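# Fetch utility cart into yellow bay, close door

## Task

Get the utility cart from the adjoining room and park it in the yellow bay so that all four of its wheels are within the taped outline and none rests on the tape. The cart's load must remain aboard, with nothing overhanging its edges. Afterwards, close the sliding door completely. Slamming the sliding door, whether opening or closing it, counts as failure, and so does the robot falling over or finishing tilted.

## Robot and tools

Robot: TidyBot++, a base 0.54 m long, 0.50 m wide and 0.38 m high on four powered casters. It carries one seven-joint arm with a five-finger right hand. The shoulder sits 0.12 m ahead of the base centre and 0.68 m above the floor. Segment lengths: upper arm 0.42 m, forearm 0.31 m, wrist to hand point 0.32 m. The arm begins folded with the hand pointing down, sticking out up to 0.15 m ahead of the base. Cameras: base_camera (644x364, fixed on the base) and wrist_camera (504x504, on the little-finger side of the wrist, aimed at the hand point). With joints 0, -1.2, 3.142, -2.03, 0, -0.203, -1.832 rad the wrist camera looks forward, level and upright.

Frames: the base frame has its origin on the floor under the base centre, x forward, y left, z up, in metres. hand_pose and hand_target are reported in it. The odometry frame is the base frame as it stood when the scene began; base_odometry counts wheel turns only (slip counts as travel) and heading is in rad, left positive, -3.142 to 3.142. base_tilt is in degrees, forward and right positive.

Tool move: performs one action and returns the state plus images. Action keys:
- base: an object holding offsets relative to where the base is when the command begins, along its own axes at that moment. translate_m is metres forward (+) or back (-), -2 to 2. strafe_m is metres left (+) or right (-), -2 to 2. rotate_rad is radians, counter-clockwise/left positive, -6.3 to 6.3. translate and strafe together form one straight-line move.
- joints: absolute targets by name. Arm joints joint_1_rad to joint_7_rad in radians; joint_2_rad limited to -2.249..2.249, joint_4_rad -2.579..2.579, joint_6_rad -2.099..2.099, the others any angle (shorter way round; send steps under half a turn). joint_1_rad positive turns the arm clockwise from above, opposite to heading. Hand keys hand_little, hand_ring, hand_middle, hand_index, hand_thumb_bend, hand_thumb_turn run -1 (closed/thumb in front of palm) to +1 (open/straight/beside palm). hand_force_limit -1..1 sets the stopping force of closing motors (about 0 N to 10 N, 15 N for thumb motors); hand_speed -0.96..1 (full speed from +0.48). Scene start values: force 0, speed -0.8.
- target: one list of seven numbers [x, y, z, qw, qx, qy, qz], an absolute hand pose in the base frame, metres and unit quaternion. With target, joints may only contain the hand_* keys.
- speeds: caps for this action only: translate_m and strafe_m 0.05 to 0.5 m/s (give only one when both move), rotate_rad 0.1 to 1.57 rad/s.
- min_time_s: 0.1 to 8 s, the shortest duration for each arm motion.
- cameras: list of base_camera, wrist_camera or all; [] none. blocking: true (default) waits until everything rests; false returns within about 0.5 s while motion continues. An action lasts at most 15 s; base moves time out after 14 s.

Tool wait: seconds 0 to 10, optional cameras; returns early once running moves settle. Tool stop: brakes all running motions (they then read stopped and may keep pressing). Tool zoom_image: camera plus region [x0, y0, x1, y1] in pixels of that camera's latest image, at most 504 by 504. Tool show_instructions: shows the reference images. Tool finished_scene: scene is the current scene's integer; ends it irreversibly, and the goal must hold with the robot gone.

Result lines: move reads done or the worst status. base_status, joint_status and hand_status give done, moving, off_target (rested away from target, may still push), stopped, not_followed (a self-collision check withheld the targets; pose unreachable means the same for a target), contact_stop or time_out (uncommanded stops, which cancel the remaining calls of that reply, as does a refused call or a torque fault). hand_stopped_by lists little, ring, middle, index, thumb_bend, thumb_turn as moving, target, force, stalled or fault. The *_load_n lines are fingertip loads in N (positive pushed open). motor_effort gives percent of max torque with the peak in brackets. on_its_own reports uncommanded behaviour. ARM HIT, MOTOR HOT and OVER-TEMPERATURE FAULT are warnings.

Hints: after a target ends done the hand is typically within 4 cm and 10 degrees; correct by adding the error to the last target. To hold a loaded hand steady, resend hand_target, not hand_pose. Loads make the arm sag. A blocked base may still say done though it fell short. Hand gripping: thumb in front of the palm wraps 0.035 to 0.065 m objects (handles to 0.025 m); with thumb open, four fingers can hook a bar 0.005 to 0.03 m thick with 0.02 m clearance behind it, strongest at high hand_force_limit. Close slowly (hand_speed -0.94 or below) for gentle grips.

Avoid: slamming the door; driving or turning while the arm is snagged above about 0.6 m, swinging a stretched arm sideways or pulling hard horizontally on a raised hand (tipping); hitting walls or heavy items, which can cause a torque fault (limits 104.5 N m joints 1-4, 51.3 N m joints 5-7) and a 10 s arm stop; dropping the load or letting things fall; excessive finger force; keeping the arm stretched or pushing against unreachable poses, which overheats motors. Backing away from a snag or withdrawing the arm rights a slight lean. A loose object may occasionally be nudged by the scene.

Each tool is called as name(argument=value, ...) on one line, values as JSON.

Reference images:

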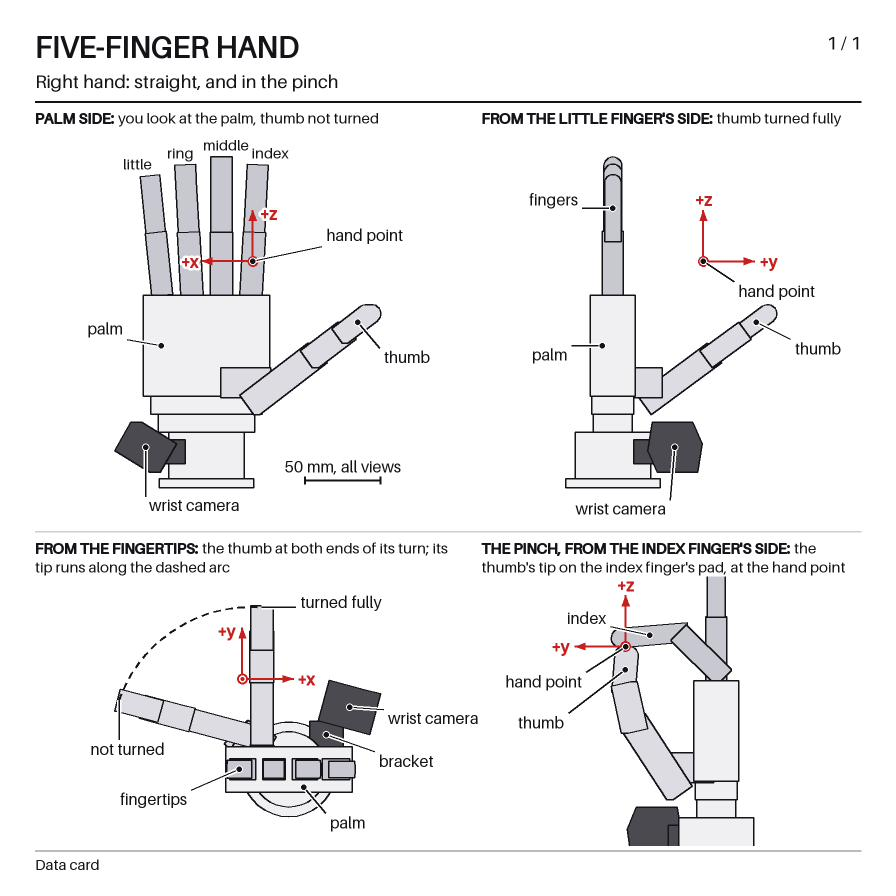

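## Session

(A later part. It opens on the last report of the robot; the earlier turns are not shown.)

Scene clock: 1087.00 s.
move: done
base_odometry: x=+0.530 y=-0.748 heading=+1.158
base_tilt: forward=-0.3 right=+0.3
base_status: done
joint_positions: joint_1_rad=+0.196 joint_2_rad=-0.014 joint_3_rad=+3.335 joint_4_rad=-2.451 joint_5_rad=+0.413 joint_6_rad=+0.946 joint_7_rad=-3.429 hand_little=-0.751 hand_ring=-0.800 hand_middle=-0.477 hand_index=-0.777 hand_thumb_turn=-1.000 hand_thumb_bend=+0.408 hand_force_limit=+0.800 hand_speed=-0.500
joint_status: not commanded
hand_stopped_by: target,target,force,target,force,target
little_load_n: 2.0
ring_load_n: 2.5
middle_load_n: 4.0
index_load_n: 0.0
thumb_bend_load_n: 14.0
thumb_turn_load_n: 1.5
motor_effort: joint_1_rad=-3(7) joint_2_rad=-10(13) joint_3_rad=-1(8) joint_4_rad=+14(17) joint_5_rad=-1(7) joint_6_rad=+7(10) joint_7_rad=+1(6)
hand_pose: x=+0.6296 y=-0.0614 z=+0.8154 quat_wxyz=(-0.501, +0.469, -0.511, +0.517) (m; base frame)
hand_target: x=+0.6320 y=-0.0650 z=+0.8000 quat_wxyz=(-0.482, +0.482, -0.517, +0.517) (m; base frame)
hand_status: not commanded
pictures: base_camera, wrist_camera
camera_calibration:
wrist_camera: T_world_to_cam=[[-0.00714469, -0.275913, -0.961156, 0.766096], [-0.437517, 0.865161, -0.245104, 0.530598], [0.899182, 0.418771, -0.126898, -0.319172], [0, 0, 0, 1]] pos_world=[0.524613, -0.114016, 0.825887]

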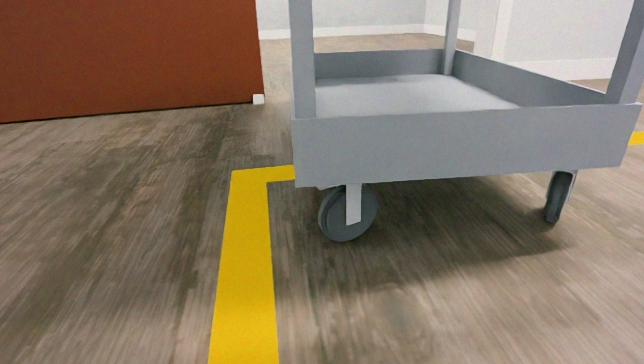

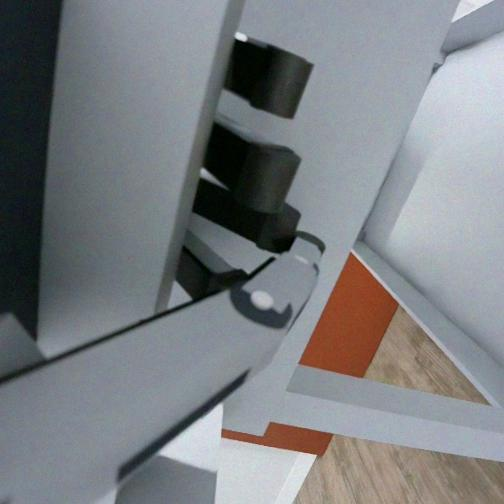

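move(base={"translate_m":-0.04,"strafe_m":0.28,"rotate_rad":-0.25}, speeds={"translate_m":0.09,"rotate_rad":0.1}, cameras=["all"])

Scene clock: 1104.30 s.
move: done
base_odometry: x=+0.257 y=-0.673 heading=+0.907
base_tilt: forward=-0.3 right=+0.2
base_status: done
joint_positions: joint_1_rad=+0.199 joint_2_rad=-0.015 joint_3_rad=+3.337 joint_4_rad=-2.452 joint_5_rad=+0.409 joint_6_rad=+0.945 joint_7_rad=-3.429 hand_little=-0.751 hand_ring=-0.799 hand_middle=-0.477 hand_index=-0.777 hand_thumb_turn=-1.000 hand_thumb_bend=+0.408 hand_force_limit=+0.800 hand_speed=-0.500
joint_status: not commanded
hand_stopped_by: target,target,force,target,force,target
little_load_n: 2.0
ring_load_n: 2.5
middle_load_n: 4.0
index_load_n: 0.0
thumb_bend_load_n: 14.0
thumb_turn_load_n: 1.5
motor_effort: joint_1_rad=-4(7) joint_2_rad=-10(14) joint_3_rad=-2(7) joint_4_rad=+13(16) joint_5_rad=+0(7) joint_6_rad=+8(9) joint_7_rad=+0(4)
hand_pose: x=+0.6291 y=-0.0642 z=+0.8155 quat_wxyz=(-0.500, +0.467, -0.514, +0.518) (m; base frame)
hand_target: x=+0.6320 y=-0.0650 z=+0.8000 quat_wxyz=(-0.482, +0.482, -0.517, +0.517) (m; base frame)
hand_status: not commanded
pictures: base_camera, wrist_camera
camera_calibration:
wrist_camera: T_world_to_cam=[[-0.00908792, -0.273387, -0.961861, 0.767303], [-0.431315, 0.868892, -0.242888, 0.52735], [0.902156, 0.412658, -0.125812, -0.32065], [0, 0, 0, 1]] pos_world=[0.523703, -0.116121, 0.825784]

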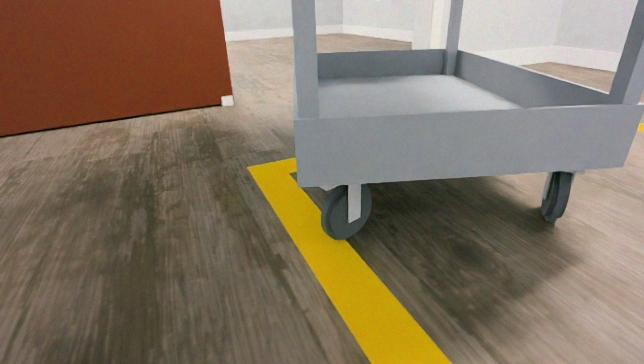

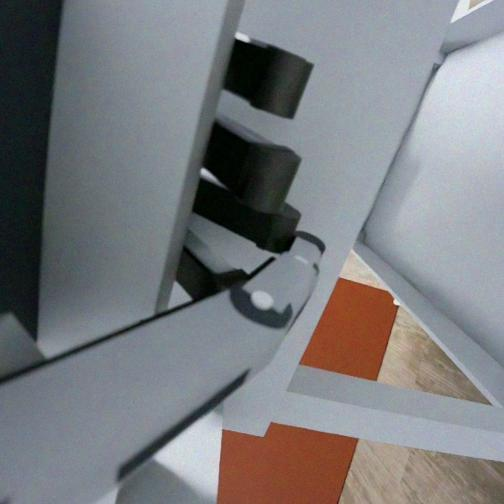

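move(base={"translate_m":0.042,"strafe_m":0.258,"rotate_rad":-0.45}, speeds={"translate_m":0.06,"rotate_rad":0.1}, cameras=["all"])

Scene clock: 1124.53 s.
move: done
base_odometry: x=+0.079 y=-0.481 heading=+0.459
base_tilt: forward=-0.3 right=+0.3
base_status: done
joint_positions: joint_1_rad=+0.134 joint_2_rad=-0.015 joint_3_rad=+3.291 joint_4_rad=-2.452 joint_5_rad=+0.409 joint_6_rad=+0.945 joint_7_rad=-3.429 hand_little=-0.749 hand_ring=-0.799 hand_middle=-0.477 hand_index=-0.777 hand_thumb_turn=-1.000 hand_thumb_bend=+0.408 hand_force_limit=+0.800 hand_speed=-0.500
joint_status: not commanded
hand_stopped_by: target,target,force,target,force,target
little_load_n: 9.5
ring_load_n: 5.0
middle_load_n: 2.0
index_load_n: -0.5
thumb_bend_load_n: 14.0
thumb_turn_load_n: 1.0
motor_effort: joint_1_rad=+7(13) joint_2_rad=-8(12) joint_3_rad=+8(14) joint_4_rad=+13(16) joint_5_rad=-7(13) joint_6_rad=+3(7) joint_7_rad=+4(5)
hand_pose: x=+0.6325 y=-0.0074 z=+0.8153 quat_wxyz=(-0.528, +0.495, -0.487, +0.490) (m; base frame)
hand_target: x=+0.6320 y=-0.0650 z=+0.8000 quat_wxyz=(-0.482, +0.482, -0.517, +0.517) (m; base frame)
hand_status: not commanded
pictures: base_camera, wrist_camera
camera_calibration:
wrist_camera: T_world_to_cam=[[0.0207115, -0.273357, -0.96169, 0.763702], [-0.52461, 0.815865, -0.243205, 0.538273], [0.851091, 0.509549, -0.126508, -0.313578], [0, 0, 0, 1]] pos_world=[0.53345, -0.0706113, 0.825685]

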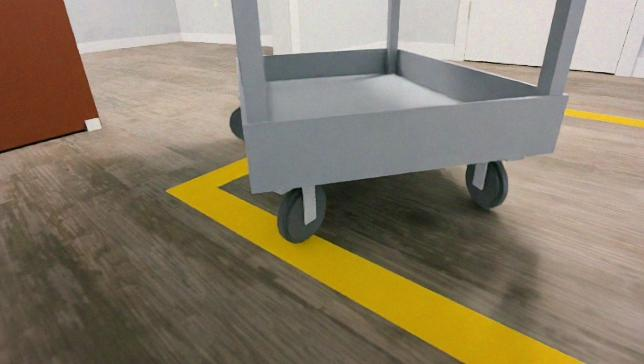

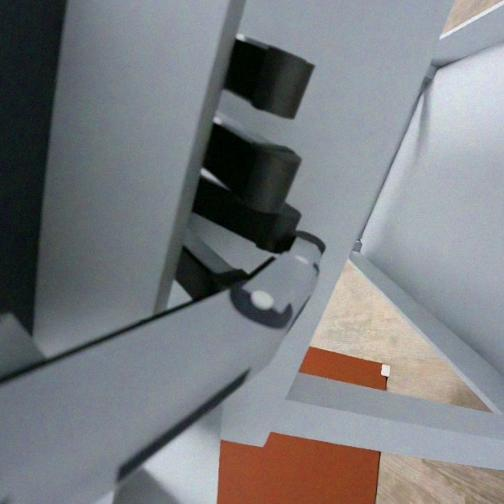

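move(base={"translate_m":0.09,"strafe_m":0.21,"rotate_rad":-0.45}, speeds={"translate_m":0.05,"rotate_rad":0.1}, cameras=["all"])

Scene clock: 1139.43 s.
move: done
base_odometry: x=+0.067 y=-0.253 heading=+0.008
base_tilt: forward=-0.3 right=+0.2
base_status: done
joint_positions: joint_1_rad=+0.157 joint_2_rad=-0.016 joint_3_rad=+3.294 joint_4_rad=-2.453 joint_5_rad=+0.409 joint_6_rad=+0.945 joint_7_rad=-3.429 hand_little=-0.749 hand_ring=-0.799 hand_middle=-0.477 hand_index=-0.777 hand_thumb_turn=-1.000 hand_thumb_bend=+0.408 hand_force_limit=+0.800 hand_speed=-0.500
joint_status: not commanded
hand_stopped_by: target,target,force,target,force,target
little_load_n: 9.5
ring_load_n: 5.0
middle_load_n: 2.5
index_load_n: 0.0
thumb_bend_load_n: 14.0
thumb_turn_load_n: 1.0
motor_effort: joint_1_rad=+2(12) joint_2_rad=-12(13) joint_3_rad=+3(13) joint_4_rad=+10(16) joint_5_rad=-3(12) joint_6_rad=+6(6) joint_7_rad=+2(6)
hand_pose: x=+0.6320 y=-0.0210 z=+0.8154 quat_wxyz=(-0.521, +0.488, -0.493, +0.497) (m; base frame)
hand_target: x=+0.6320 y=-0.0650 z=+0.8000 quat_wxyz=(-0.482, +0.482, -0.517, +0.517) (m; base frame)
hand_status: not commanded
pictures: base_camera, wrist_camera
camera_calibration:
wrist_camera: T_world_to_cam=[[0.013706, -0.274001, -0.961632, 0.764456], [-0.502791, 0.829405, -0.243491, 0.535903], [0.864299, 0.486837, -0.126397, -0.315105], [0, 0, 0, 1]] pos_world=[0.531315, -0.0816144, 0.825785]

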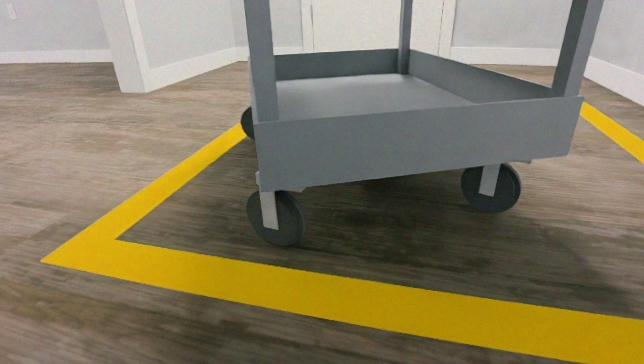

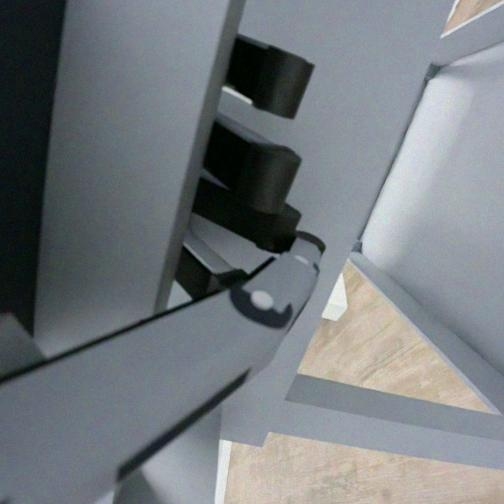

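move(base={"translate_m":0.15,"strafe_m":0.27,"rotate_rad":-0.3}, speeds={"translate_m":0.08,"rotate_rad":0.1}, cameras=["all"])

Scene clock: 1167.07 s.
move: done
base_odometry: x=+0.215 y=+0.018 heading=-0.293
base_tilt: forward=-0.3 right=+0.2
base_status: done
joint_positions: joint_1_rad=+0.198 joint_2_rad=-0.020 joint_3_rad=+3.339 joint_4_rad=-2.457 joint_5_rad=+0.408 joint_6_rad=+0.945 joint_7_rad=-3.429 hand_little=-0.750 hand_ring=-0.799 hand_middle=-0.477 hand_index=-0.777 hand_thumb_turn=-1.000 hand_thumb_bend=+0.408 hand_force_limit=+0.800 hand_speed=-0.500
joint_status: not commanded
hand_stopped_by: target,target,force,target,force,target
little_load_n: 4.0
ring_load_n: 4.5
middle_load_n: 3.5
index_load_n: 0.0
thumb_bend_load_n: 14.0
thumb_turn_load_n: 2.0
motor_effort: joint_1_rad=-3(7) joint_2_rad=-14(14) joint_3_rad=-1(8) joint_4_rad=+8(17) joint_5_rad=+0(8) joint_6_rad=+8(9) joint_7_rad=+0(4)
hand_pose: x=+0.6271 y=-0.0648 z=+0.8158 quat_wxyz=(-0.500, +0.466, -0.514, +0.519) (m; base frame)
hand_target: x=+0.6320 y=-0.0650 z=+0.8000 quat_wxyz=(-0.482, +0.482, -0.517, +0.517) (m; base frame)
hand_status: not commanded
pictures: base_camera, wrist_camera
camera_calibration:
wrist_camera: T_world_to_cam=[[-0.00907172, -0.27186, -0.962294, 0.76789], [-0.428569, 0.870526, -0.241894, 0.524735], [0.903464, 0.410215, -0.124408, -0.320596], [0, 0, 0, 1]] pos_world=[0.521498, -0.116523, 0.825982]

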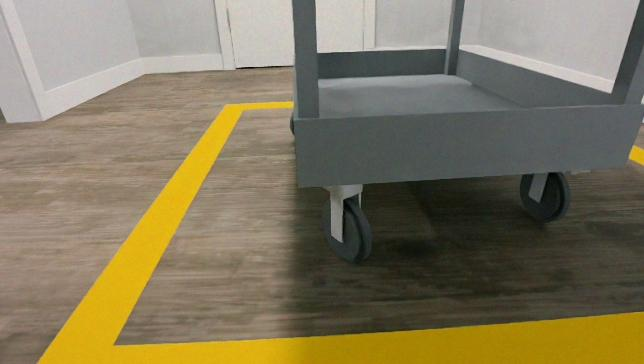

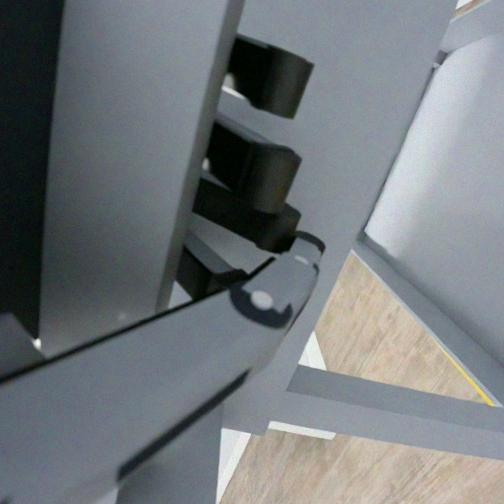

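move(joints={"hand_thumb_bend":1.0,"hand_speed":-0.3})

move(joints={"hand_little":1.0,"hand_ring":1.0,"hand_middle":1.0,"hand_index":1.0}, cameras=["wrist_camera"])

Scene clock: 1178.67 s.
move: done
base_odometry: x=+0.215 y=+0.018 heading=-0.293
base_tilt: forward=-0.3 right=+0.2
base_status: not commanded
joint_positions: joint_1_rad=+0.198 joint_2_rad=-0.020 joint_3_rad=+3.339 joint_4_rad=-2.457 joint_5_rad=+0.408 joint_6_rad=+0.945 joint_7_rad=-3.429 hand_little=-0.750 hand_ring=-0.799 hand_middle=-0.478 hand_index=-0.777 hand_thumb_turn=-1.000 hand_thumb_bend=+1.000 hand_force_limit=+0.800 hand_speed=-0.300
joint_status: all done
hand_stopped_by: target,target,force,target,target,target
little_load_n: 4.0
ring_load_n: 4.5
middle_load_n: 0.0
index_load_n: -0.5
thumb_bend_load_n: 0.0
thumb_turn_load_n: 0.0
motor_effort: joint_1_rad=-3(3) joint_2_rad=-14(14) joint_3_rad=-2(2) joint_4_rad=+8(9) joint_5_rad=+0(1) joint_6_rad=+7(9) joint_7_rad=+0(0)
hand_pose: x=+0.6271 y=-0.0648 z=+0.8158 quat_wxyz=(-0.500, +0.466, -0.514, +0.519) (m; base frame)
hand_target: x=+0.6320 y=-0.0650 z=+0.8000 quat_wxyz=(-0.482, +0.482, -0.517, +0.517) (m; base frame)
hand_status: not commanded
pictures: none

Scene clock: 1180.07 s.
move: off_target
base_odometry: x=+0.215 y=+0.018 heading=-0.293
base_tilt: forward=-0.3 right=+0.2
base_status: not commanded
joint_positions: joint_1_rad=+0.182 joint_2_rad=-0.017 joint_3_rad=+3.339 joint_4_rad=-2.446 joint_5_rad=+0.408 joint_6_rad=+0.943 joint_7_rad=-3.426 hand_little=+1.000 hand_ring=+0.447 hand_middle=+0.359 hand_index=+0.421 hand_thumb_turn=-1.000 hand_thumb_bend=+1.000 hand_force_limit=+0.800 hand_speed=-0.300
joint_status: hand_ring off_target (ended at +0.447, target +1.000); hand_middle off_target (ended at +0.359, target +1.000); hand_index off_target (ended at +0.421, target +1.000); the others done
hand_stopped_by: target,stalled,stalled,stalled,target,target
little_load_n: 0.0
ring_load_n: -12.0
middle_load_n: -12.0
index_load_n: -12.5
thumb_bend_load_n: 0.0
thumb_turn_load_n: 0.0
motor_effort: joint_1_rad=+2(4) joint_2_rad=-9(18) joint_3_rad=+3(5) joint_4_rad=+10(17) joint_5_rad=-4(7) joint_6_rad=+5(10) joint_7_rad=+1(2)
hand_pose: x=+0.6312 y=-0.0579 z=+0.8186 quat_wxyz=(-0.503, +0.470, -0.508, +0.517) (m; base frame)
hand_target: x=+0.6320 y=-0.0650 z=+0.8000 quat_wxyz=(-0.482, +0.482, -0.517, +0.517) (m; base frame)
hand_status: not commanded
pictures: wrist_camera
camera_calibration:
wrist_camera: T_world_to_cam=[[-0.000702929, -0.277939, -0.960599, 0.765498], [-0.441321, 0.862079, -0.24911, 0.53467], [0.897349, 0.423757, -0.123266, -0.323188], [0, 0, 0, 1]] pos_world=[0.526512, -0.111213, 0.82869]

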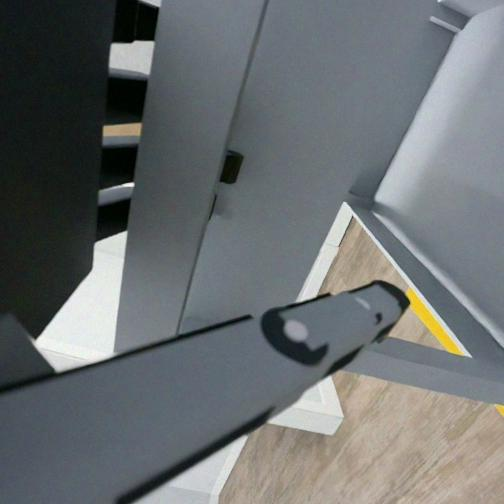

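move(joints={"hand_ring":0.4,"hand_middle":0.33,"hand_index":0.38,"hand_little":0.5})

move(target=[0.632, -0.065, 0.86, 0.4822, -0.4822, 0.5172, -0.5172], min_time_s=3, cameras=["wrist_camera"])

Scene clock: 1186.33 s.
move: done
base_odometry: x=+0.215 y=+0.018 heading=-0.293
base_tilt: forward=-0.3 right=+0.2
base_status: not commanded
joint_positions: joint_1_rad=+0.182 joint_2_rad=-0.018 joint_3_rad=+3.339 joint_4_rad=-2.444 joint_5_rad=+0.408 joint_6_rad=+0.945 joint_7_rad=-3.426 hand_little=+0.500 hand_ring=+0.400 hand_middle=+0.329 hand_index=+0.380 hand_thumb_turn=-1.000 hand_thumb_bend=+1.000 hand_force_limit=+0.800 hand_speed=-0.300
joint_status: all done
hand_stopped_by: target,target,target,target,target,target
little_load_n: 0.0
ring_load_n: -0.5
middle_load_n: 0.5
index_load_n: -0.5
thumb_bend_load_n: 0.0
thumb_turn_load_n: 0.0
motor_effort: joint_1_rad=+0(2) joint_2_rad=-10(11) joint_3_rad=+2(3) joint_4_rad=+10(13) joint_5_rad=-2(4) joint_6_rad=+5(6) joint_7_rad=+1(2)
hand_pose: x=+0.6317 y=-0.0580 z=+0.8207 quat_wxyz=(-0.505, +0.469, -0.507, +0.518) (m; base frame)
hand_target: x=+0.6320 y=-0.0650 z=+0.8000 quat_wxyz=(-0.482, +0.482, -0.517, +0.517) (m; base frame)
hand_status: not commanded
pictures: none

Scene clock: 1189.63 s.
move: done
base_odometry: x=+0.215 y=+0.018 heading=-0.293
base_tilt: forward=-0.3 right=+0.2
base_status: not commanded
joint_positions: joint_1_rad=+0.195 joint_2_rad=-0.113 joint_3_rad=+3.313 joint_4_rad=-2.357 joint_5_rad=+0.425 joint_6_rad=+0.698 joint_7_rad=-3.445 hand_little=+0.500 hand_ring=+0.400 hand_middle=+0.329 hand_index=+0.380 hand_thumb_turn=-1.000 hand_thumb_bend=+1.000 hand_force_limit=+0.800 hand_speed=-0.300
joint_status: not commanded
hand_stopped_by: target,target,target,target,target,target
little_load_n: 0.0
ring_load_n: 0.0
middle_load_n: 0.0
index_load_n: 0.0
thumb_bend_load_n: 0.5
thumb_turn_load_n: 0.0
motor_effort: joint_1_rad=+0(3) joint_2_rad=-11(12) joint_3_rad=+1(3) joint_4_rad=+15(15) joint_5_rad=-2(3) joint_6_rad=+8(8) joint_7_rad=+1(2)
hand_pose: x=+0.6279 y=-0.0745 z=+0.8378 quat_wxyz=(-0.470, +0.481, -0.526, +0.520) (m; base frame)
hand_target: x=+0.6320 y=-0.0650 z=+0.8600 quat_wxyz=(-0.482, +0.482, -0.517, +0.517) (m; base frame)
hand_status: done (0.024 m and 1.8 deg from the pose sent, 0.040 m and 3.2 deg at the start)
pictures: wrist_camera
camera_calibration:
wrist_camera: T_world_to_cam=[[-0.0715704, -0.301604, -0.950743, 0.813822], [-0.418078, 0.874485, -0.245941, 0.535841], [0.905587, 0.379882, -0.188681, -0.264458], [0, 0, 0, 1]] pos_world=[0.521759, -0.122669, 0.855622]

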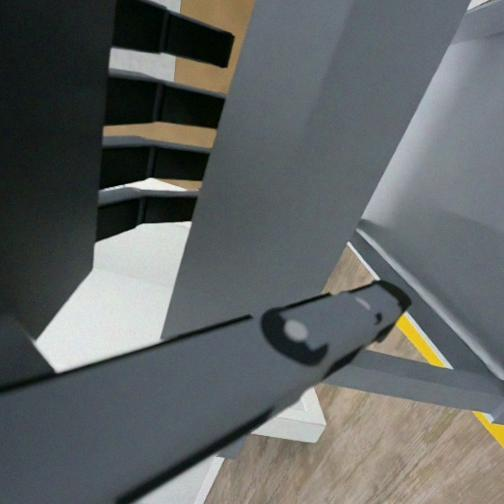

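move(target=[0.615, -0.065, 0.90, 0.4822, -0.4822, 0.5172, -0.5172], min_time_s=2, cameras=["wrist_camera"])

move(base={"translate_m":-0.3}, speeds={"translate_m":0.15}, joints={"hand_little":1.0,"hand_ring":1.0,"hand_middle":1.0,"hand_index":1.0,"hand_thumb_turn":1.0,"hand_speed":0}, cameras=["all"])

Scene clock: 1197.20 s.
move: done
base_odometry: x=+0.215 y=+0.018 heading=-0.293
base_tilt: forward=-0.3 right=+0.2
base_status: not commanded
joint_positions: joint_1_rad=+0.194 joint_2_rad=-0.222 joint_3_rad=+3.313 joint_4_rad=-2.288 joint_5_rad=+0.562 joint_6_rad=+0.538 joint_7_rad=-3.589 hand_little=+0.500 hand_ring=+0.400 hand_middle=+0.329 hand_index=+0.380 hand_thumb_turn=-1.000 hand_thumb_bend=+1.000 hand_force_limit=+0.800 hand_speed=-0.300
joint_status: not commanded
hand_stopped_by: target,target,target,target,target,target
little_load_n: 0.0
ring_load_n: 0.0
middle_load_n: 0.0
index_load_n: 0.0
thumb_bend_load_n: 0.0
thumb_turn_load_n: 0.0
motor_effort: joint_1_rad=+0(1) joint_2_rad=-9(11) joint_3_rad=+1(1) joint_4_rad=+16(16) joint_5_rad=-2(3) joint_6_rad=+7(8) joint_7_rad=+1(2)
hand_pose: x=+0.6130 y=-0.0700 z=+0.8757 quat_wxyz=(-0.473, +0.484, -0.524, +0.516) (m; base frame)
hand_target: x=+0.6150 y=-0.0650 z=+0.9000 quat_wxyz=(-0.482, +0.482, -0.517, +0.517) (m; base frame)
hand_status: done (0.025 m and 1.4 deg from the pose sent, 0.064 m and 1.8 deg at the start)
pictures: wrist_camera
camera_calibration:
wrist_camera: T_world_to_cam=[[-0.0703595, -0.301022, -0.951018, 0.849663], [-0.429594, 0.869583, -0.243463, 0.539618], [0.900277, 0.391421, -0.190501, -0.239905], [0, 0, 0, 1]] pos_world=[0.507579, -0.119571, 0.89372]

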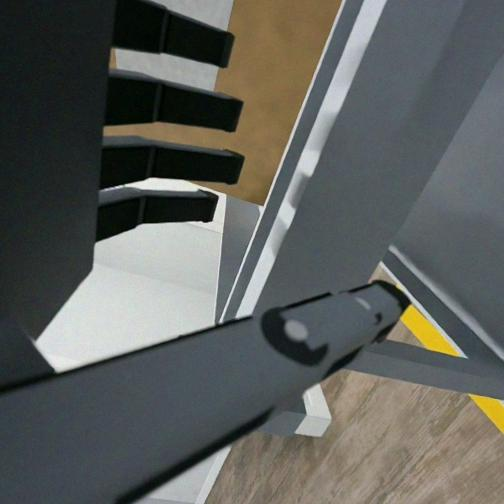

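Scene clock: 1199.87 s.
move: done
base_odometry: x=-0.072 y=+0.105 heading=-0.293
base_tilt: forward=-0.3 right=+0.2
base_status: done
joint_positions: joint_1_rad=+0.194 joint_2_rad=-0.232 joint_3_rad=+3.313 joint_4_rad=-2.286 joint_5_rad=+0.564 joint_6_rad=+0.535 joint_7_rad=-3.591 hand_little=+1.000 hand_ring=+1.000 hand_middle=+1.000 hand_index=+1.000 hand_thumb_turn=+1.000 hand_thumb_bend=+1.000 hand_force_limit=+0.800 hand_speed=+0.000
joint_status: all done
hand_stopped_by: target,target,target,target,target,target
little_load_n: 0.0
ring_load_n: 0.0
middle_load_n: 0.0
index_load_n: 0.0
thumb_bend_load_n: 0.0
thumb_turn_load_n: 0.0
motor_effort: joint_1_rad=+0(1) joint_2_rad=-9(12) joint_3_rad=+1(1) joint_4_rad=+16(16) joint_5_rad=-2(3) joint_6_rad=+6(7) joint_7_rad=+1(2)
hand_pose: x=+0.6113 y=-0.0699 z=+0.8810 quat_wxyz=(-0.475, +0.483, -0.522, +0.519) (m; base frame)
hand_target: x=+0.6150 y=-0.0650 z=+0.9000 quat_wxyz=(-0.482, +0.482, -0.517, +0.517) (m; base frame)
hand_status: not commanded
pictures: base_camera, wrist_camera
camera_calibration:
wrist_camera: T_world_to_cam=[[-0.0622808, -0.302967, -0.950964, 0.849411], [-0.426861, 0.869358, -0.249012, 0.543265], [0.90217, 0.39042, -0.183469, -0.244813], [0, 0, 0, 1]] pos_world=[0.505663, -0.119368, 0.898123]

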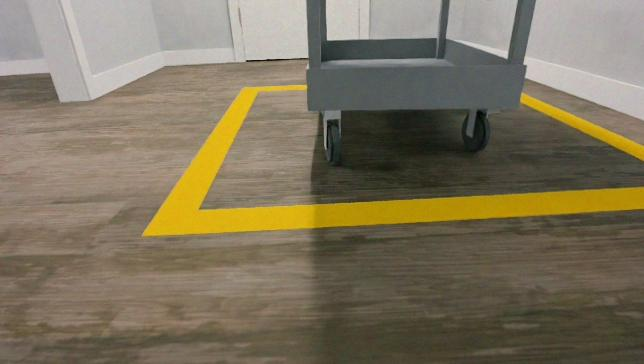

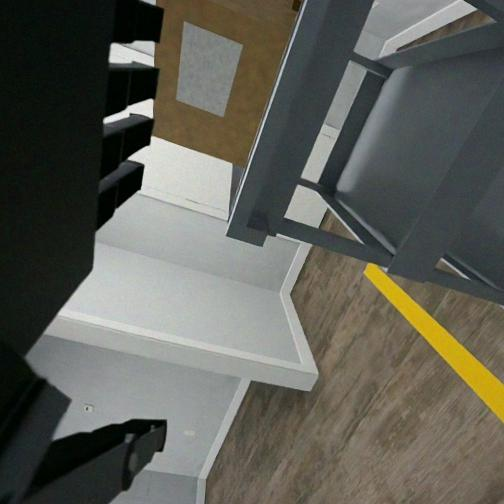

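move(joints={"joint_1_rad":0,"joint_2_rad":-1.2,"joint_3_rad":3.142,"joint_4_rad":-2.03,"joint_5_rad":0,"joint_6_rad":-0.5,"joint_7_rad":-1.832}, cameras=["all"])

Scene clock: 1238.93 s.
move: done
base_odometry: x=-0.072 y=+0.105 heading=-0.293
base_tilt: forward=-0.3 right=+0.3
base_status: not commanded
joint_positions: joint_1_rad=+0.017 joint_2_rad=-1.170 joint_3_rad=+3.169 joint_4_rad=-2.075 joint_5_rad=+0.050 joint_6_rad=-0.456 joint_7_rad=-1.898 hand_little=+1.000 hand_ring=+1.000 hand_middle=+1.000 hand_index=+1.000 hand_thumb_turn=+1.000 hand_thumb_bend=+1.000 hand_force_limit=+0.800 hand_speed=+0.000
joint_status: all done
hand_stopped_by: target,target,target,target,target,target
little_load_n: 0.0
ring_load_n: 0.0
middle_load_n: 0.0
index_load_n: 0.0
thumb_bend_load_n: 0.0
thumb_turn_load_n: 0.0
motor_effort: joint_1_rad=+0(1) joint_2_rad=+13(15) joint_3_rad=+1(2) joint_4_rad=+14(18) joint_5_rad=+0(3) joint_6_rad=+8(8) joint_7_rad=+1(2)
hand_pose: x=+0.3008 y=-0.0696 z=+1.0604 quat_wxyz=(-0.100, +0.619, -0.115, +0.771) (m; base frame)
hand_target: x=+0.2824 y=-0.0490 z=+1.0792 quat_wxyz=(-0.103, +0.612, -0.081, +0.780) (m; base frame)
hand_status: not commanded
pictures: base_camera, wrist_camera
camera_calibration:
wrist_camera: T_world_to_cam=[[-0.0795624, -0.996757, -0.012086, -0.0377995], [-0.302946, 0.035729, -0.952338, 1.10568], [0.949681, -0.0721089, -0.304807, 0.150261], [0, 0, 0, 1]] pos_world=[0.189256, -0.0663468, 1.09833]

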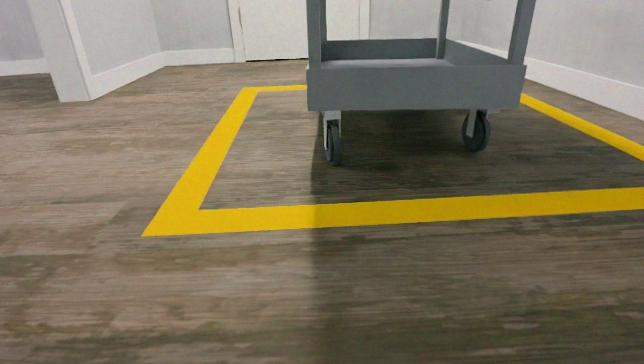

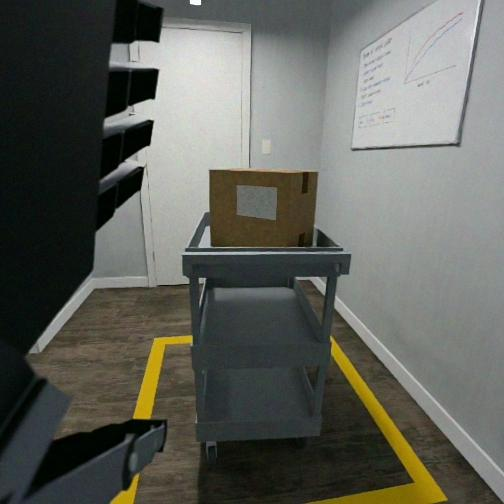

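move(base={"strafe_m":0.35,"rotate_rad":0.06}, speeds={"strafe_m":0.2}, joints={"joint_1_rad":-1.57,"joint_2_rad":-1.2,"joint_3_rad":3.142,"joint_4_rad":-2.03,"joint_5_rad":0,"joint_6_rad":-0.35,"joint_7_rad":-1.832}, min_time_s=3, cameras=["all"])

Scene clock: 1253.20 s.
move: done
base_odometry: x=+0.029 y=+0.441 heading=-0.232
base_tilt: forward=-0.3 right=+0.3
base_status: done
joint_positions: joint_1_rad=-1.555 joint_2_rad=-1.170 joint_3_rad=+3.166 joint_4_rad=-2.074 joint_5_rad=+0.048 joint_6_rad=-0.390 joint_7_rad=-1.896 hand_little=+1.000 hand_ring=+1.000 hand_middle=+1.000 hand_index=+1.000 hand_thumb_turn=+1.000 hand_thumb_bend=+1.000 hand_force_limit=+0.800 hand_speed=+0.000
joint_status: all done
hand_stopped_by: target,target,target,target,target,target
little_load_n: 0.0
ring_load_n: 0.0
middle_load_n: 0.0
index_load_n: 0.0
thumb_bend_load_n: 0.0
thumb_turn_load_n: 0.0
motor_effort: joint_1_rad=+0(2) joint_2_rad=+13(15) joint_3_rad=+1(3) joint_4_rad=+14(15) joint_5_rad=+0(2) joint_6_rad=+8(8) joint_7_rad=+1(2)
hand_pose: x=+0.1862 y=+0.1798 z=+1.0822 quat_wxyz=(-0.632, +0.496, +0.343, +0.486) (m; base frame)
hand_target: x=+0.1681 y=+0.1548 z=+1.1272 quat_wxyz=(-0.659, +0.442, +0.339, +0.506) (m; base frame)
hand_status: not commanded
pictures: base_camera, wrist_camera
camera_calibration:
wrist_camera: T_world_to_cam=[[0.997169, -0.0745359, -0.0099083, -0.166777], [-0.0275537, -0.239614, -0.970477, 1.1007], [0.0699612, 0.968003, -0.24099, 0.191504], [0, 0, 0, 1]] pos_world=[0.183235, 0.0659374, 1.11271]

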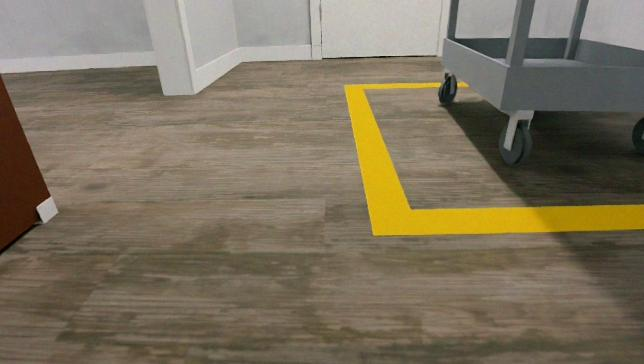

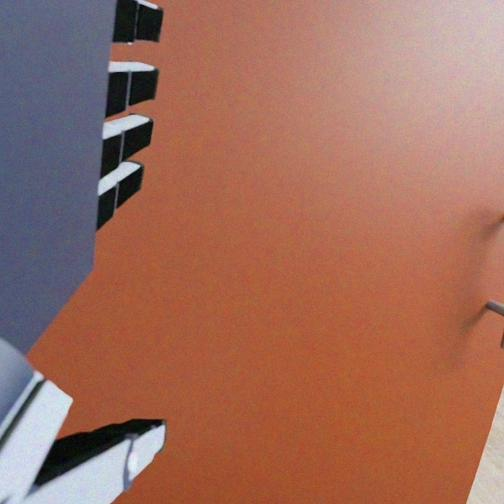

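move(base={"translate_m":0.38}, speeds={"translate_m":0.2})

move(target=[0.23, 0.44, 0.96, 0.5, -0.5, -0.5, -0.5], min_time_s=3, cameras=["all"])

Scene clock: 1278.33 s.
move: done
base_odometry: x=+0.399 y=+0.353 heading=-0.232
base_tilt: forward=-0.3 right=+0.3
base_status: done
joint_positions: joint_1_rad=-1.561 joint_2_rad=-1.170 joint_3_rad=+3.163 joint_4_rad=-2.074 joint_5_rad=+0.046 joint_6_rad=-0.389 joint_7_rad=-1.896 hand_little=+1.000 hand_ring=+1.000 hand_middle=+1.000 hand_index=+1.000 hand_thumb_turn=+1.000 hand_thumb_bend=+1.000 hand_force_limit=+0.800 hand_speed=+0.000
joint_status: not commanded
hand_stopped_by: target,target,target,target,target,target
little_load_n: 0.0
ring_load_n: 0.0
middle_load_n: 0.0
index_load_n: 0.0
thumb_bend_load_n: 0.0
thumb_turn_load_n: 0.0
motor_effort: joint_1_rad=+0(1) joint_2_rad=+13(14) joint_3_rad=+1(3) joint_4_rad=+14(15) joint_5_rad=+0(1) joint_6_rad=+7(8) joint_7_rad=+1(2)
hand_pose: x=+0.1837 y=+0.1802 z=+1.0830 quat_wxyz=(-0.634, +0.494, +0.345, +0.485) (m; base frame)
hand_target: x=+0.1681 y=+0.1548 z=+1.1272 quat_wxyz=(-0.659, +0.442, +0.339, +0.506) (m; base frame)
hand_status: not commanded
pictures: none

Scene clock: 1281.97 s.
move: done
base_odometry: x=+0.399 y=+0.353 heading=-0.232
base_tilt: forward=-0.3 right=+0.3
base_status: not commanded
joint_positions: joint_1_rad=-0.656 joint_2_rad=-0.474 joint_3_rad=+2.911 joint_4_rad=-2.206 joint_5_rad=+1.161 joint_6_rad=+0.709 joint_7_rad=-2.760 hand_little=+1.000 hand_ring=+1.000 hand_middle=+1.000 hand_index=+1.000 hand_thumb_turn=+1.000 hand_thumb_bend=+1.000 hand_force_limit=+0.800 hand_speed=+0.000
joint_status: not commanded
hand_stopped_by: target,target,target,target,target,target
little_load_n: -0.5
ring_load_n: 0.0
middle_load_n: 0.0
index_load_n: 0.0
thumb_bend_load_n: 0.0
thumb_turn_load_n: 0.0
motor_effort: joint_1_rad=+0(1) joint_2_rad=-1(14) joint_3_rad=+3(4) joint_4_rad=+16(17) joint_5_rad=-5(5) joint_6_rad=+2(8) joint_7_rad=+1(2)
hand_pose: x=+0.2495 y=+0.4325 z=+0.9928 quat_wxyz=(-0.490, +0.488, +0.480, +0.539) (m; base frame)
hand_target: x=+0.2300 y=+0.4400 z=+0.9600 quat_wxyz=(-0.500, +0.500, +0.500, +0.500) (m; base frame)
hand_status: done (0.039 m and 5.4 deg from the pose sent, 0.291 m and 23.6 deg at the start)
pictures: base_camera, wrist_camera
camera_calibration:
wrist_camera: T_world_to_cam=[[0.93613, -0.099906, 0.337163, -0.530362], [0.257486, -0.458271, -0.850699, 0.980794], [0.239502, 0.88318, -0.403277, 0.0764385], [0, 0, 0, 1]] pos_world=[0.22564, 0.328974, 1.04401]

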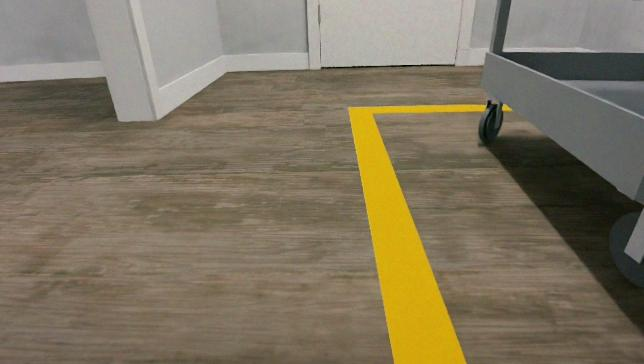

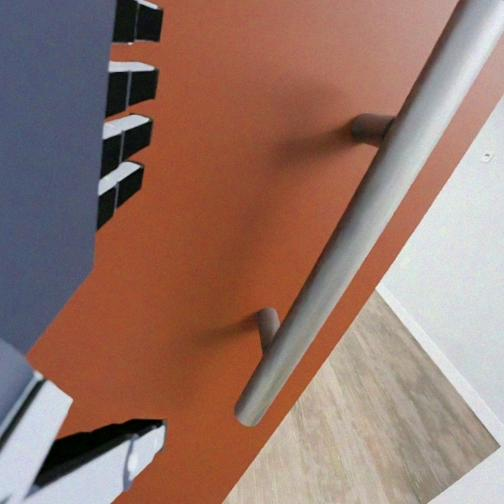

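move(target=[0.215, 0.465, 0.93, 0.5, -0.5, -0.5, -0.5], min_time_s=2, cameras=["wrist_camera"])

Scene clock: 1291.83 s.
move: done
base_odometry: x=+0.399 y=+0.353 heading=-0.232
base_tilt: forward=-0.3 right=+0.2
base_status: not commanded
joint_positions: joint_1_rad=-0.468 joint_2_rad=-0.451 joint_3_rad=+2.671 joint_4_rad=-2.259 joint_5_rad=+1.064 joint_6_rad=+0.747 joint_7_rad=-2.734 hand_little=+1.000 hand_ring=+1.000 hand_middle=+1.000 hand_index=+1.000 hand_thumb_turn=+1.000 hand_thumb_bend=+1.000 hand_force_limit=+0.800 hand_speed=+0.000
joint_status: not commanded
hand_stopped_by: target,target,target,target,target,target
little_load_n: 0.0
ring_load_n: 0.0
middle_load_n: 0.0
index_load_n: 0.0
thumb_bend_load_n: 0.0
thumb_turn_load_n: 0.0
motor_effort: joint_1_rad=+0(1) joint_2_rad=+0(2) joint_3_rad=+5(5) joint_4_rad=+15(16) joint_5_rad=-5(6) joint_6_rad=+2(3) joint_7_rad=+1(2)
hand_pose: x=+0.2203 y=+0.4603 z=+0.9400 quat_wxyz=(-0.492, +0.506, +0.497, +0.505) (m; base frame)
hand_target: x=+0.2150 y=+0.4650 z=+0.9300 quat_wxyz=(-0.500, +0.500, +0.500, +0.500) (m; base frame)
hand_status: done (0.012 m and 1.4 deg from the pose sent, 0.079 m and 5.4 deg at the start)
pictures: wrist_camera
camera_calibration:
wrist_camera: T_world_to_cam=[[0.950875, -0.0468963, 0.306003, -0.480809], [0.241488, -0.506119, -0.827966, 0.960263], [0.193702, 0.861188, -0.46993, 0.120369], [0, 0, 0, 1]] pos_world=[0.201981, 0.359798, 0.998759]

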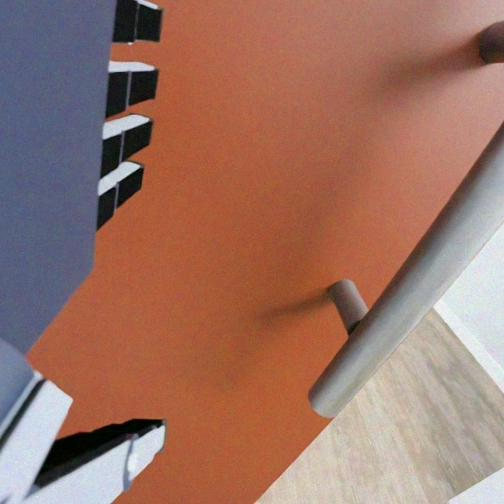

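move(base={"translate_m":0.4}, speeds={"translate_m":0.08}, cameras=["all"])

Scene clock: 1302.10 s.
move: done
base_odometry: x=+0.788 y=+0.261 heading=-0.232
base_tilt: forward=-0.3 right=+0.2
base_status: done
joint_positions: joint_1_rad=-0.512 joint_2_rad=-0.452 joint_3_rad=+2.575 joint_4_rad=-2.262 joint_5_rad=+1.057 joint_6_rad=+0.874 joint_7_rad=-2.734 hand_little=+1.000 hand_ring=+1.000 hand_middle=+1.000 hand_index=+1.000 hand_thumb_turn=+1.000 hand_thumb_bend=+1.000 hand_force_limit=+0.800 hand_speed=+0.000
joint_status: not commanded
hand_stopped_by: target,target,target,target,target,target
little_load_n: 0.0
ring_load_n: 0.0
middle_load_n: 0.0
index_load_n: 0.5
thumb_bend_load_n: 0.0
thumb_turn_load_n: 0.0
motor_effort: joint_1_rad=+7(19) joint_2_rad=+6(10) joint_3_rad=+11(23) joint_4_rad=+12(17) joint_5_rad=-6(9) joint_6_rad=-7(22) joint_7_rad=+2(4)
hand_pose: x=+0.1153 y=+0.4800 z=+0.9386 quat_wxyz=(-0.551, +0.436, +0.553, +0.448) (m; base frame)
hand_target: x=+0.2150 y=+0.4650 z=+0.9300 quat_wxyz=(-0.500, +0.500, +0.500, +0.500) (m; base frame)
hand_status: not commanded
pictures: base_camera, wrist_camera
camera_calibration:
wrist_camera: T_world_to_cam=[[0.931999, 0.179304, 0.315005, -0.49435], [0.362071, -0.420279, -0.832027, 0.943171], [-0.0167959, 0.889503, -0.456621, 0.121277], [0, 0, 0, 1]] pos_world=[0.121276, 0.377159, 0.995844]

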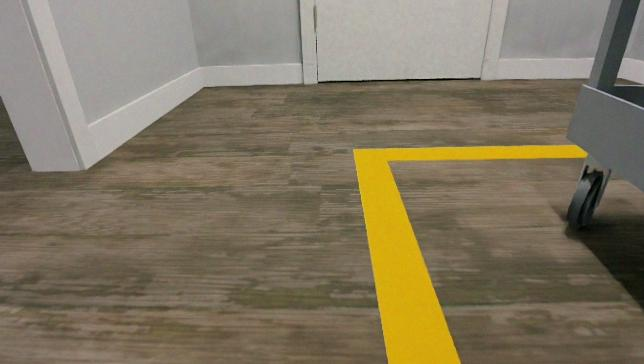

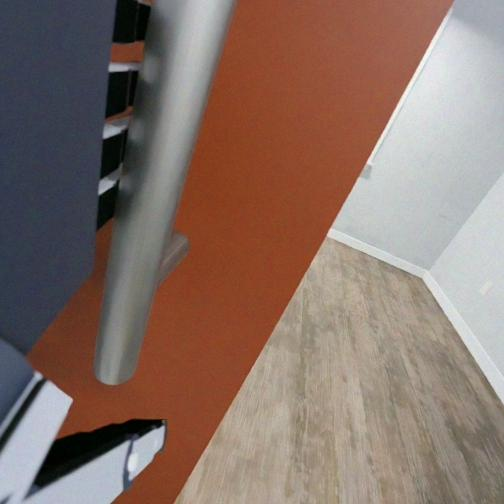

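move(base={"translate_m":0.45}, speeds={"translate_m":0.08}, cameras=["all"])

Scene clock: 1312.53 s.
move: done
base_odometry: x=+1.226 y=+0.158 heading=-0.232
base_tilt: forward=-0.3 right=+0.3
base_status: done
joint_positions: joint_1_rad=-0.518 joint_2_rad=-0.455 joint_3_rad=+2.566 joint_4_rad=-2.264 joint_5_rad=+1.055 joint_6_rad=+0.884 joint_7_rad=-2.734 hand_little=+1.000 hand_ring=+1.000 hand_middle=+1.000 hand_index=+1.000 hand_thumb_turn=+1.000 hand_thumb_bend=+1.000 hand_force_limit=+0.800 hand_speed=+0.000
joint_status: not commanded
hand_stopped_by: target,target,target,target,target,target
little_load_n: 0.0
ring_load_n: 0.0
middle_load_n: 0.0
index_load_n: 0.5
thumb_bend_load_n: 0.0
thumb_turn_load_n: 0.0
motor_effort: joint_1_rad=+8(21) joint_2_rad=+5(11) joint_3_rad=+12(25) joint_4_rad=+13(15) joint_5_rad=-6(12) joint_6_rad=-9(24) joint_7_rad=+2(4)
hand_pose: x=+0.1042 y=+0.4801 z=+0.9380 quat_wxyz=(-0.556, +0.429, +0.558, +0.442) (m; base frame)
hand_target: x=+0.2150 y=+0.4650 z=+0.9300 quat_wxyz=(-0.500, +0.500, +0.500, +0.500) (m; base frame)
hand_status: not commanded
pictures: base_camera, wrist_camera
camera_calibration:
wrist_camera: T_world_to_cam=[[0.927227, 0.200174, 0.316512, -0.494891], [0.37272, -0.410979, -0.831971, 0.941038], [-0.0364589, 0.889397, -0.45568, 0.121985], [0, 0, 0, 1]] pos_world=[0.11258, 0.377318, 0.995141]

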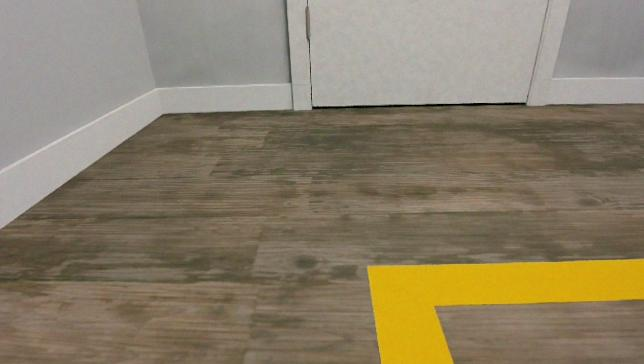

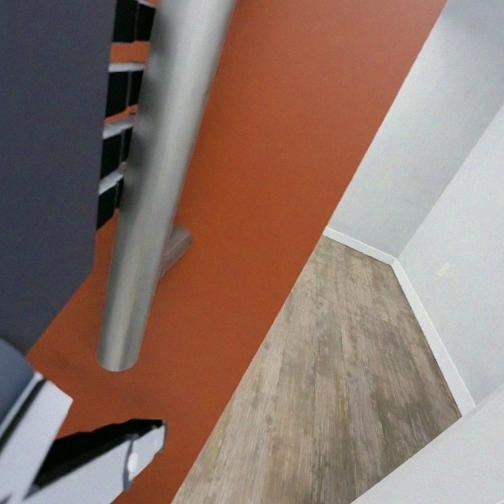

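move(base={"translate_m":0.25}, speeds={"translate_m":0.07}, cameras=["all"])

Scene clock: 1322.13 s.
move: done
base_odometry: x=+1.469 y=+0.100 heading=-0.232
base_tilt: forward=-0.3 right=+0.2
base_status: done
joint_positions: joint_1_rad=-0.523 joint_2_rad=-0.456 joint_3_rad=+2.562 joint_4_rad=-2.266 joint_5_rad=+1.054 joint_6_rad=+0.890 joint_7_rad=-2.734 hand_little=+1.000 hand_ring=+1.000 hand_middle=+1.000 hand_index=+1.000 hand_thumb_turn=+1.000 hand_thumb_bend=+1.000 hand_force_limit=+0.800 hand_speed=+0.000
joint_status: not commanded
hand_stopped_by: target,target,target,target,target,target
little_load_n: 0.0
ring_load_n: 0.0
middle_load_n: 0.0
index_load_n: 1.0
thumb_bend_load_n: 0.0
thumb_turn_load_n: 0.0
motor_effort: joint_1_rad=+8(20) joint_2_rad=+6(10) joint_3_rad=+13(26) joint_4_rad=+12(15) joint_5_rad=-7(11) joint_6_rad=-8(23) joint_7_rad=+2(4)
hand_pose: x=+0.0980 y=+0.4800 z=+0.9373 quat_wxyz=(-0.559, +0.426, +0.561, +0.438) (m; base frame)
hand_target: x=+0.2150 y=+0.4650 z=+0.9300 quat_wxyz=(-0.500, +0.500, +0.500, +0.500) (m; base frame)
hand_status: not commanded
pictures: base_camera, wrist_camera
camera_calibration:
wrist_camera: T_world_to_cam=[[0.924702, 0.212574, 0.315814, -0.49393], [0.377565, -0.406001, -0.832231, 0.940092], [-0.0486896, 0.888806, -0.455691, 0.123064], [0, 0, 0, 1]] pos_world=[0.107785, 0.377295, 0.994443]

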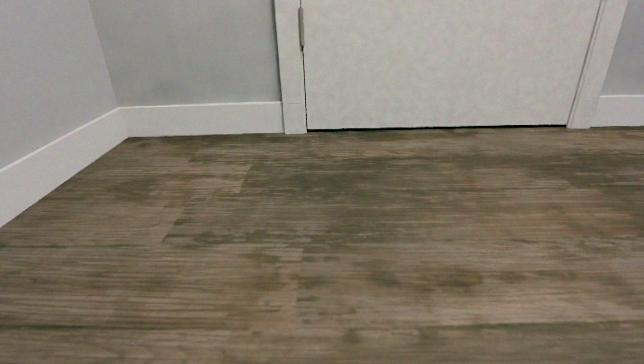

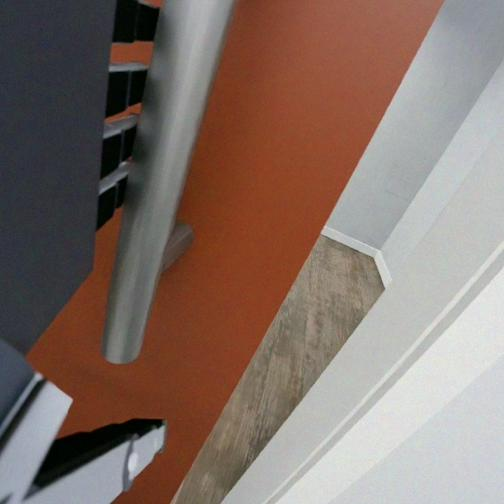

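move(base={"translate_m":0.15}, speeds={"translate_m":0.05}, cameras=["all"])

Scene clock: 1329.50 s.
move: done
base_odometry: x=+1.615 y=+0.066 heading=-0.232
base_tilt: forward=-0.3 right=+0.3
base_status: done
joint_positions: joint_1_rad=-0.526 joint_2_rad=-0.457 joint_3_rad=+2.558 joint_4_rad=-2.266 joint_5_rad=+1.053 joint_6_rad=+0.892 joint_7_rad=-2.734 hand_little=+1.000 hand_ring=+1.000 hand_middle=+1.000 hand_index=+1.000 hand_thumb_turn=+1.000 hand_thumb_bend=+1.000 hand_force_limit=+0.800 hand_speed=+0.000
joint_status: not commanded
hand_stopped_by: target,target,target,target,target,target
little_load_n: 0.0
ring_load_n: 0.0
middle_load_n: 0.0
index_load_n: 0.5
thumb_bend_load_n: 0.0
thumb_turn_load_n: 0.0
motor_effort: joint_1_rad=+9(19) joint_2_rad=+6(10) joint_3_rad=+14(25) joint_4_rad=+12(14) joint_5_rad=-7(11) joint_6_rad=-9(22) joint_7_rad=+3(4)
hand_pose: x=+0.0942 y=+0.4800 z=+0.9370 quat_wxyz=(-0.560, +0.424, +0.563, +0.436) (m; base frame)
hand_target: x=+0.2150 y=+0.4650 z=+0.9300 quat_wxyz=(-0.500, +0.500, +0.500, +0.500) (m; base frame)
hand_status: not commanded
pictures: base_camera, wrist_camera
camera_calibration:
wrist_camera: T_world_to_cam=[[0.922779, 0.219866, 0.316446, -0.49419], [0.381339, -0.40319, -0.831876, 0.939279], [-0.0553137, 0.888311, -0.455899, 0.123697], [0, 0, 0, 1]] pos_world=[0.104686, 0.377482, 0.994142]

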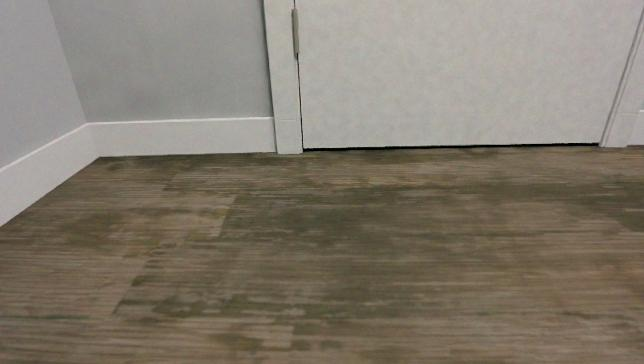

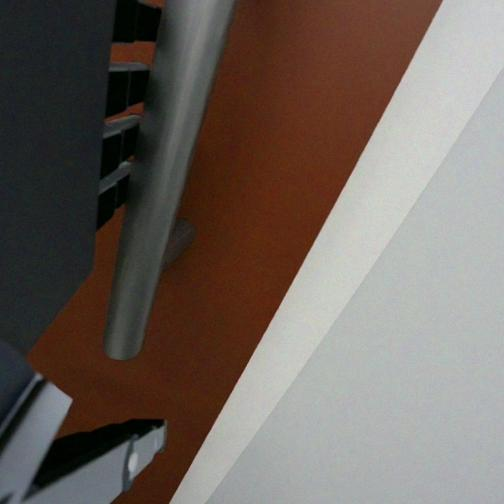

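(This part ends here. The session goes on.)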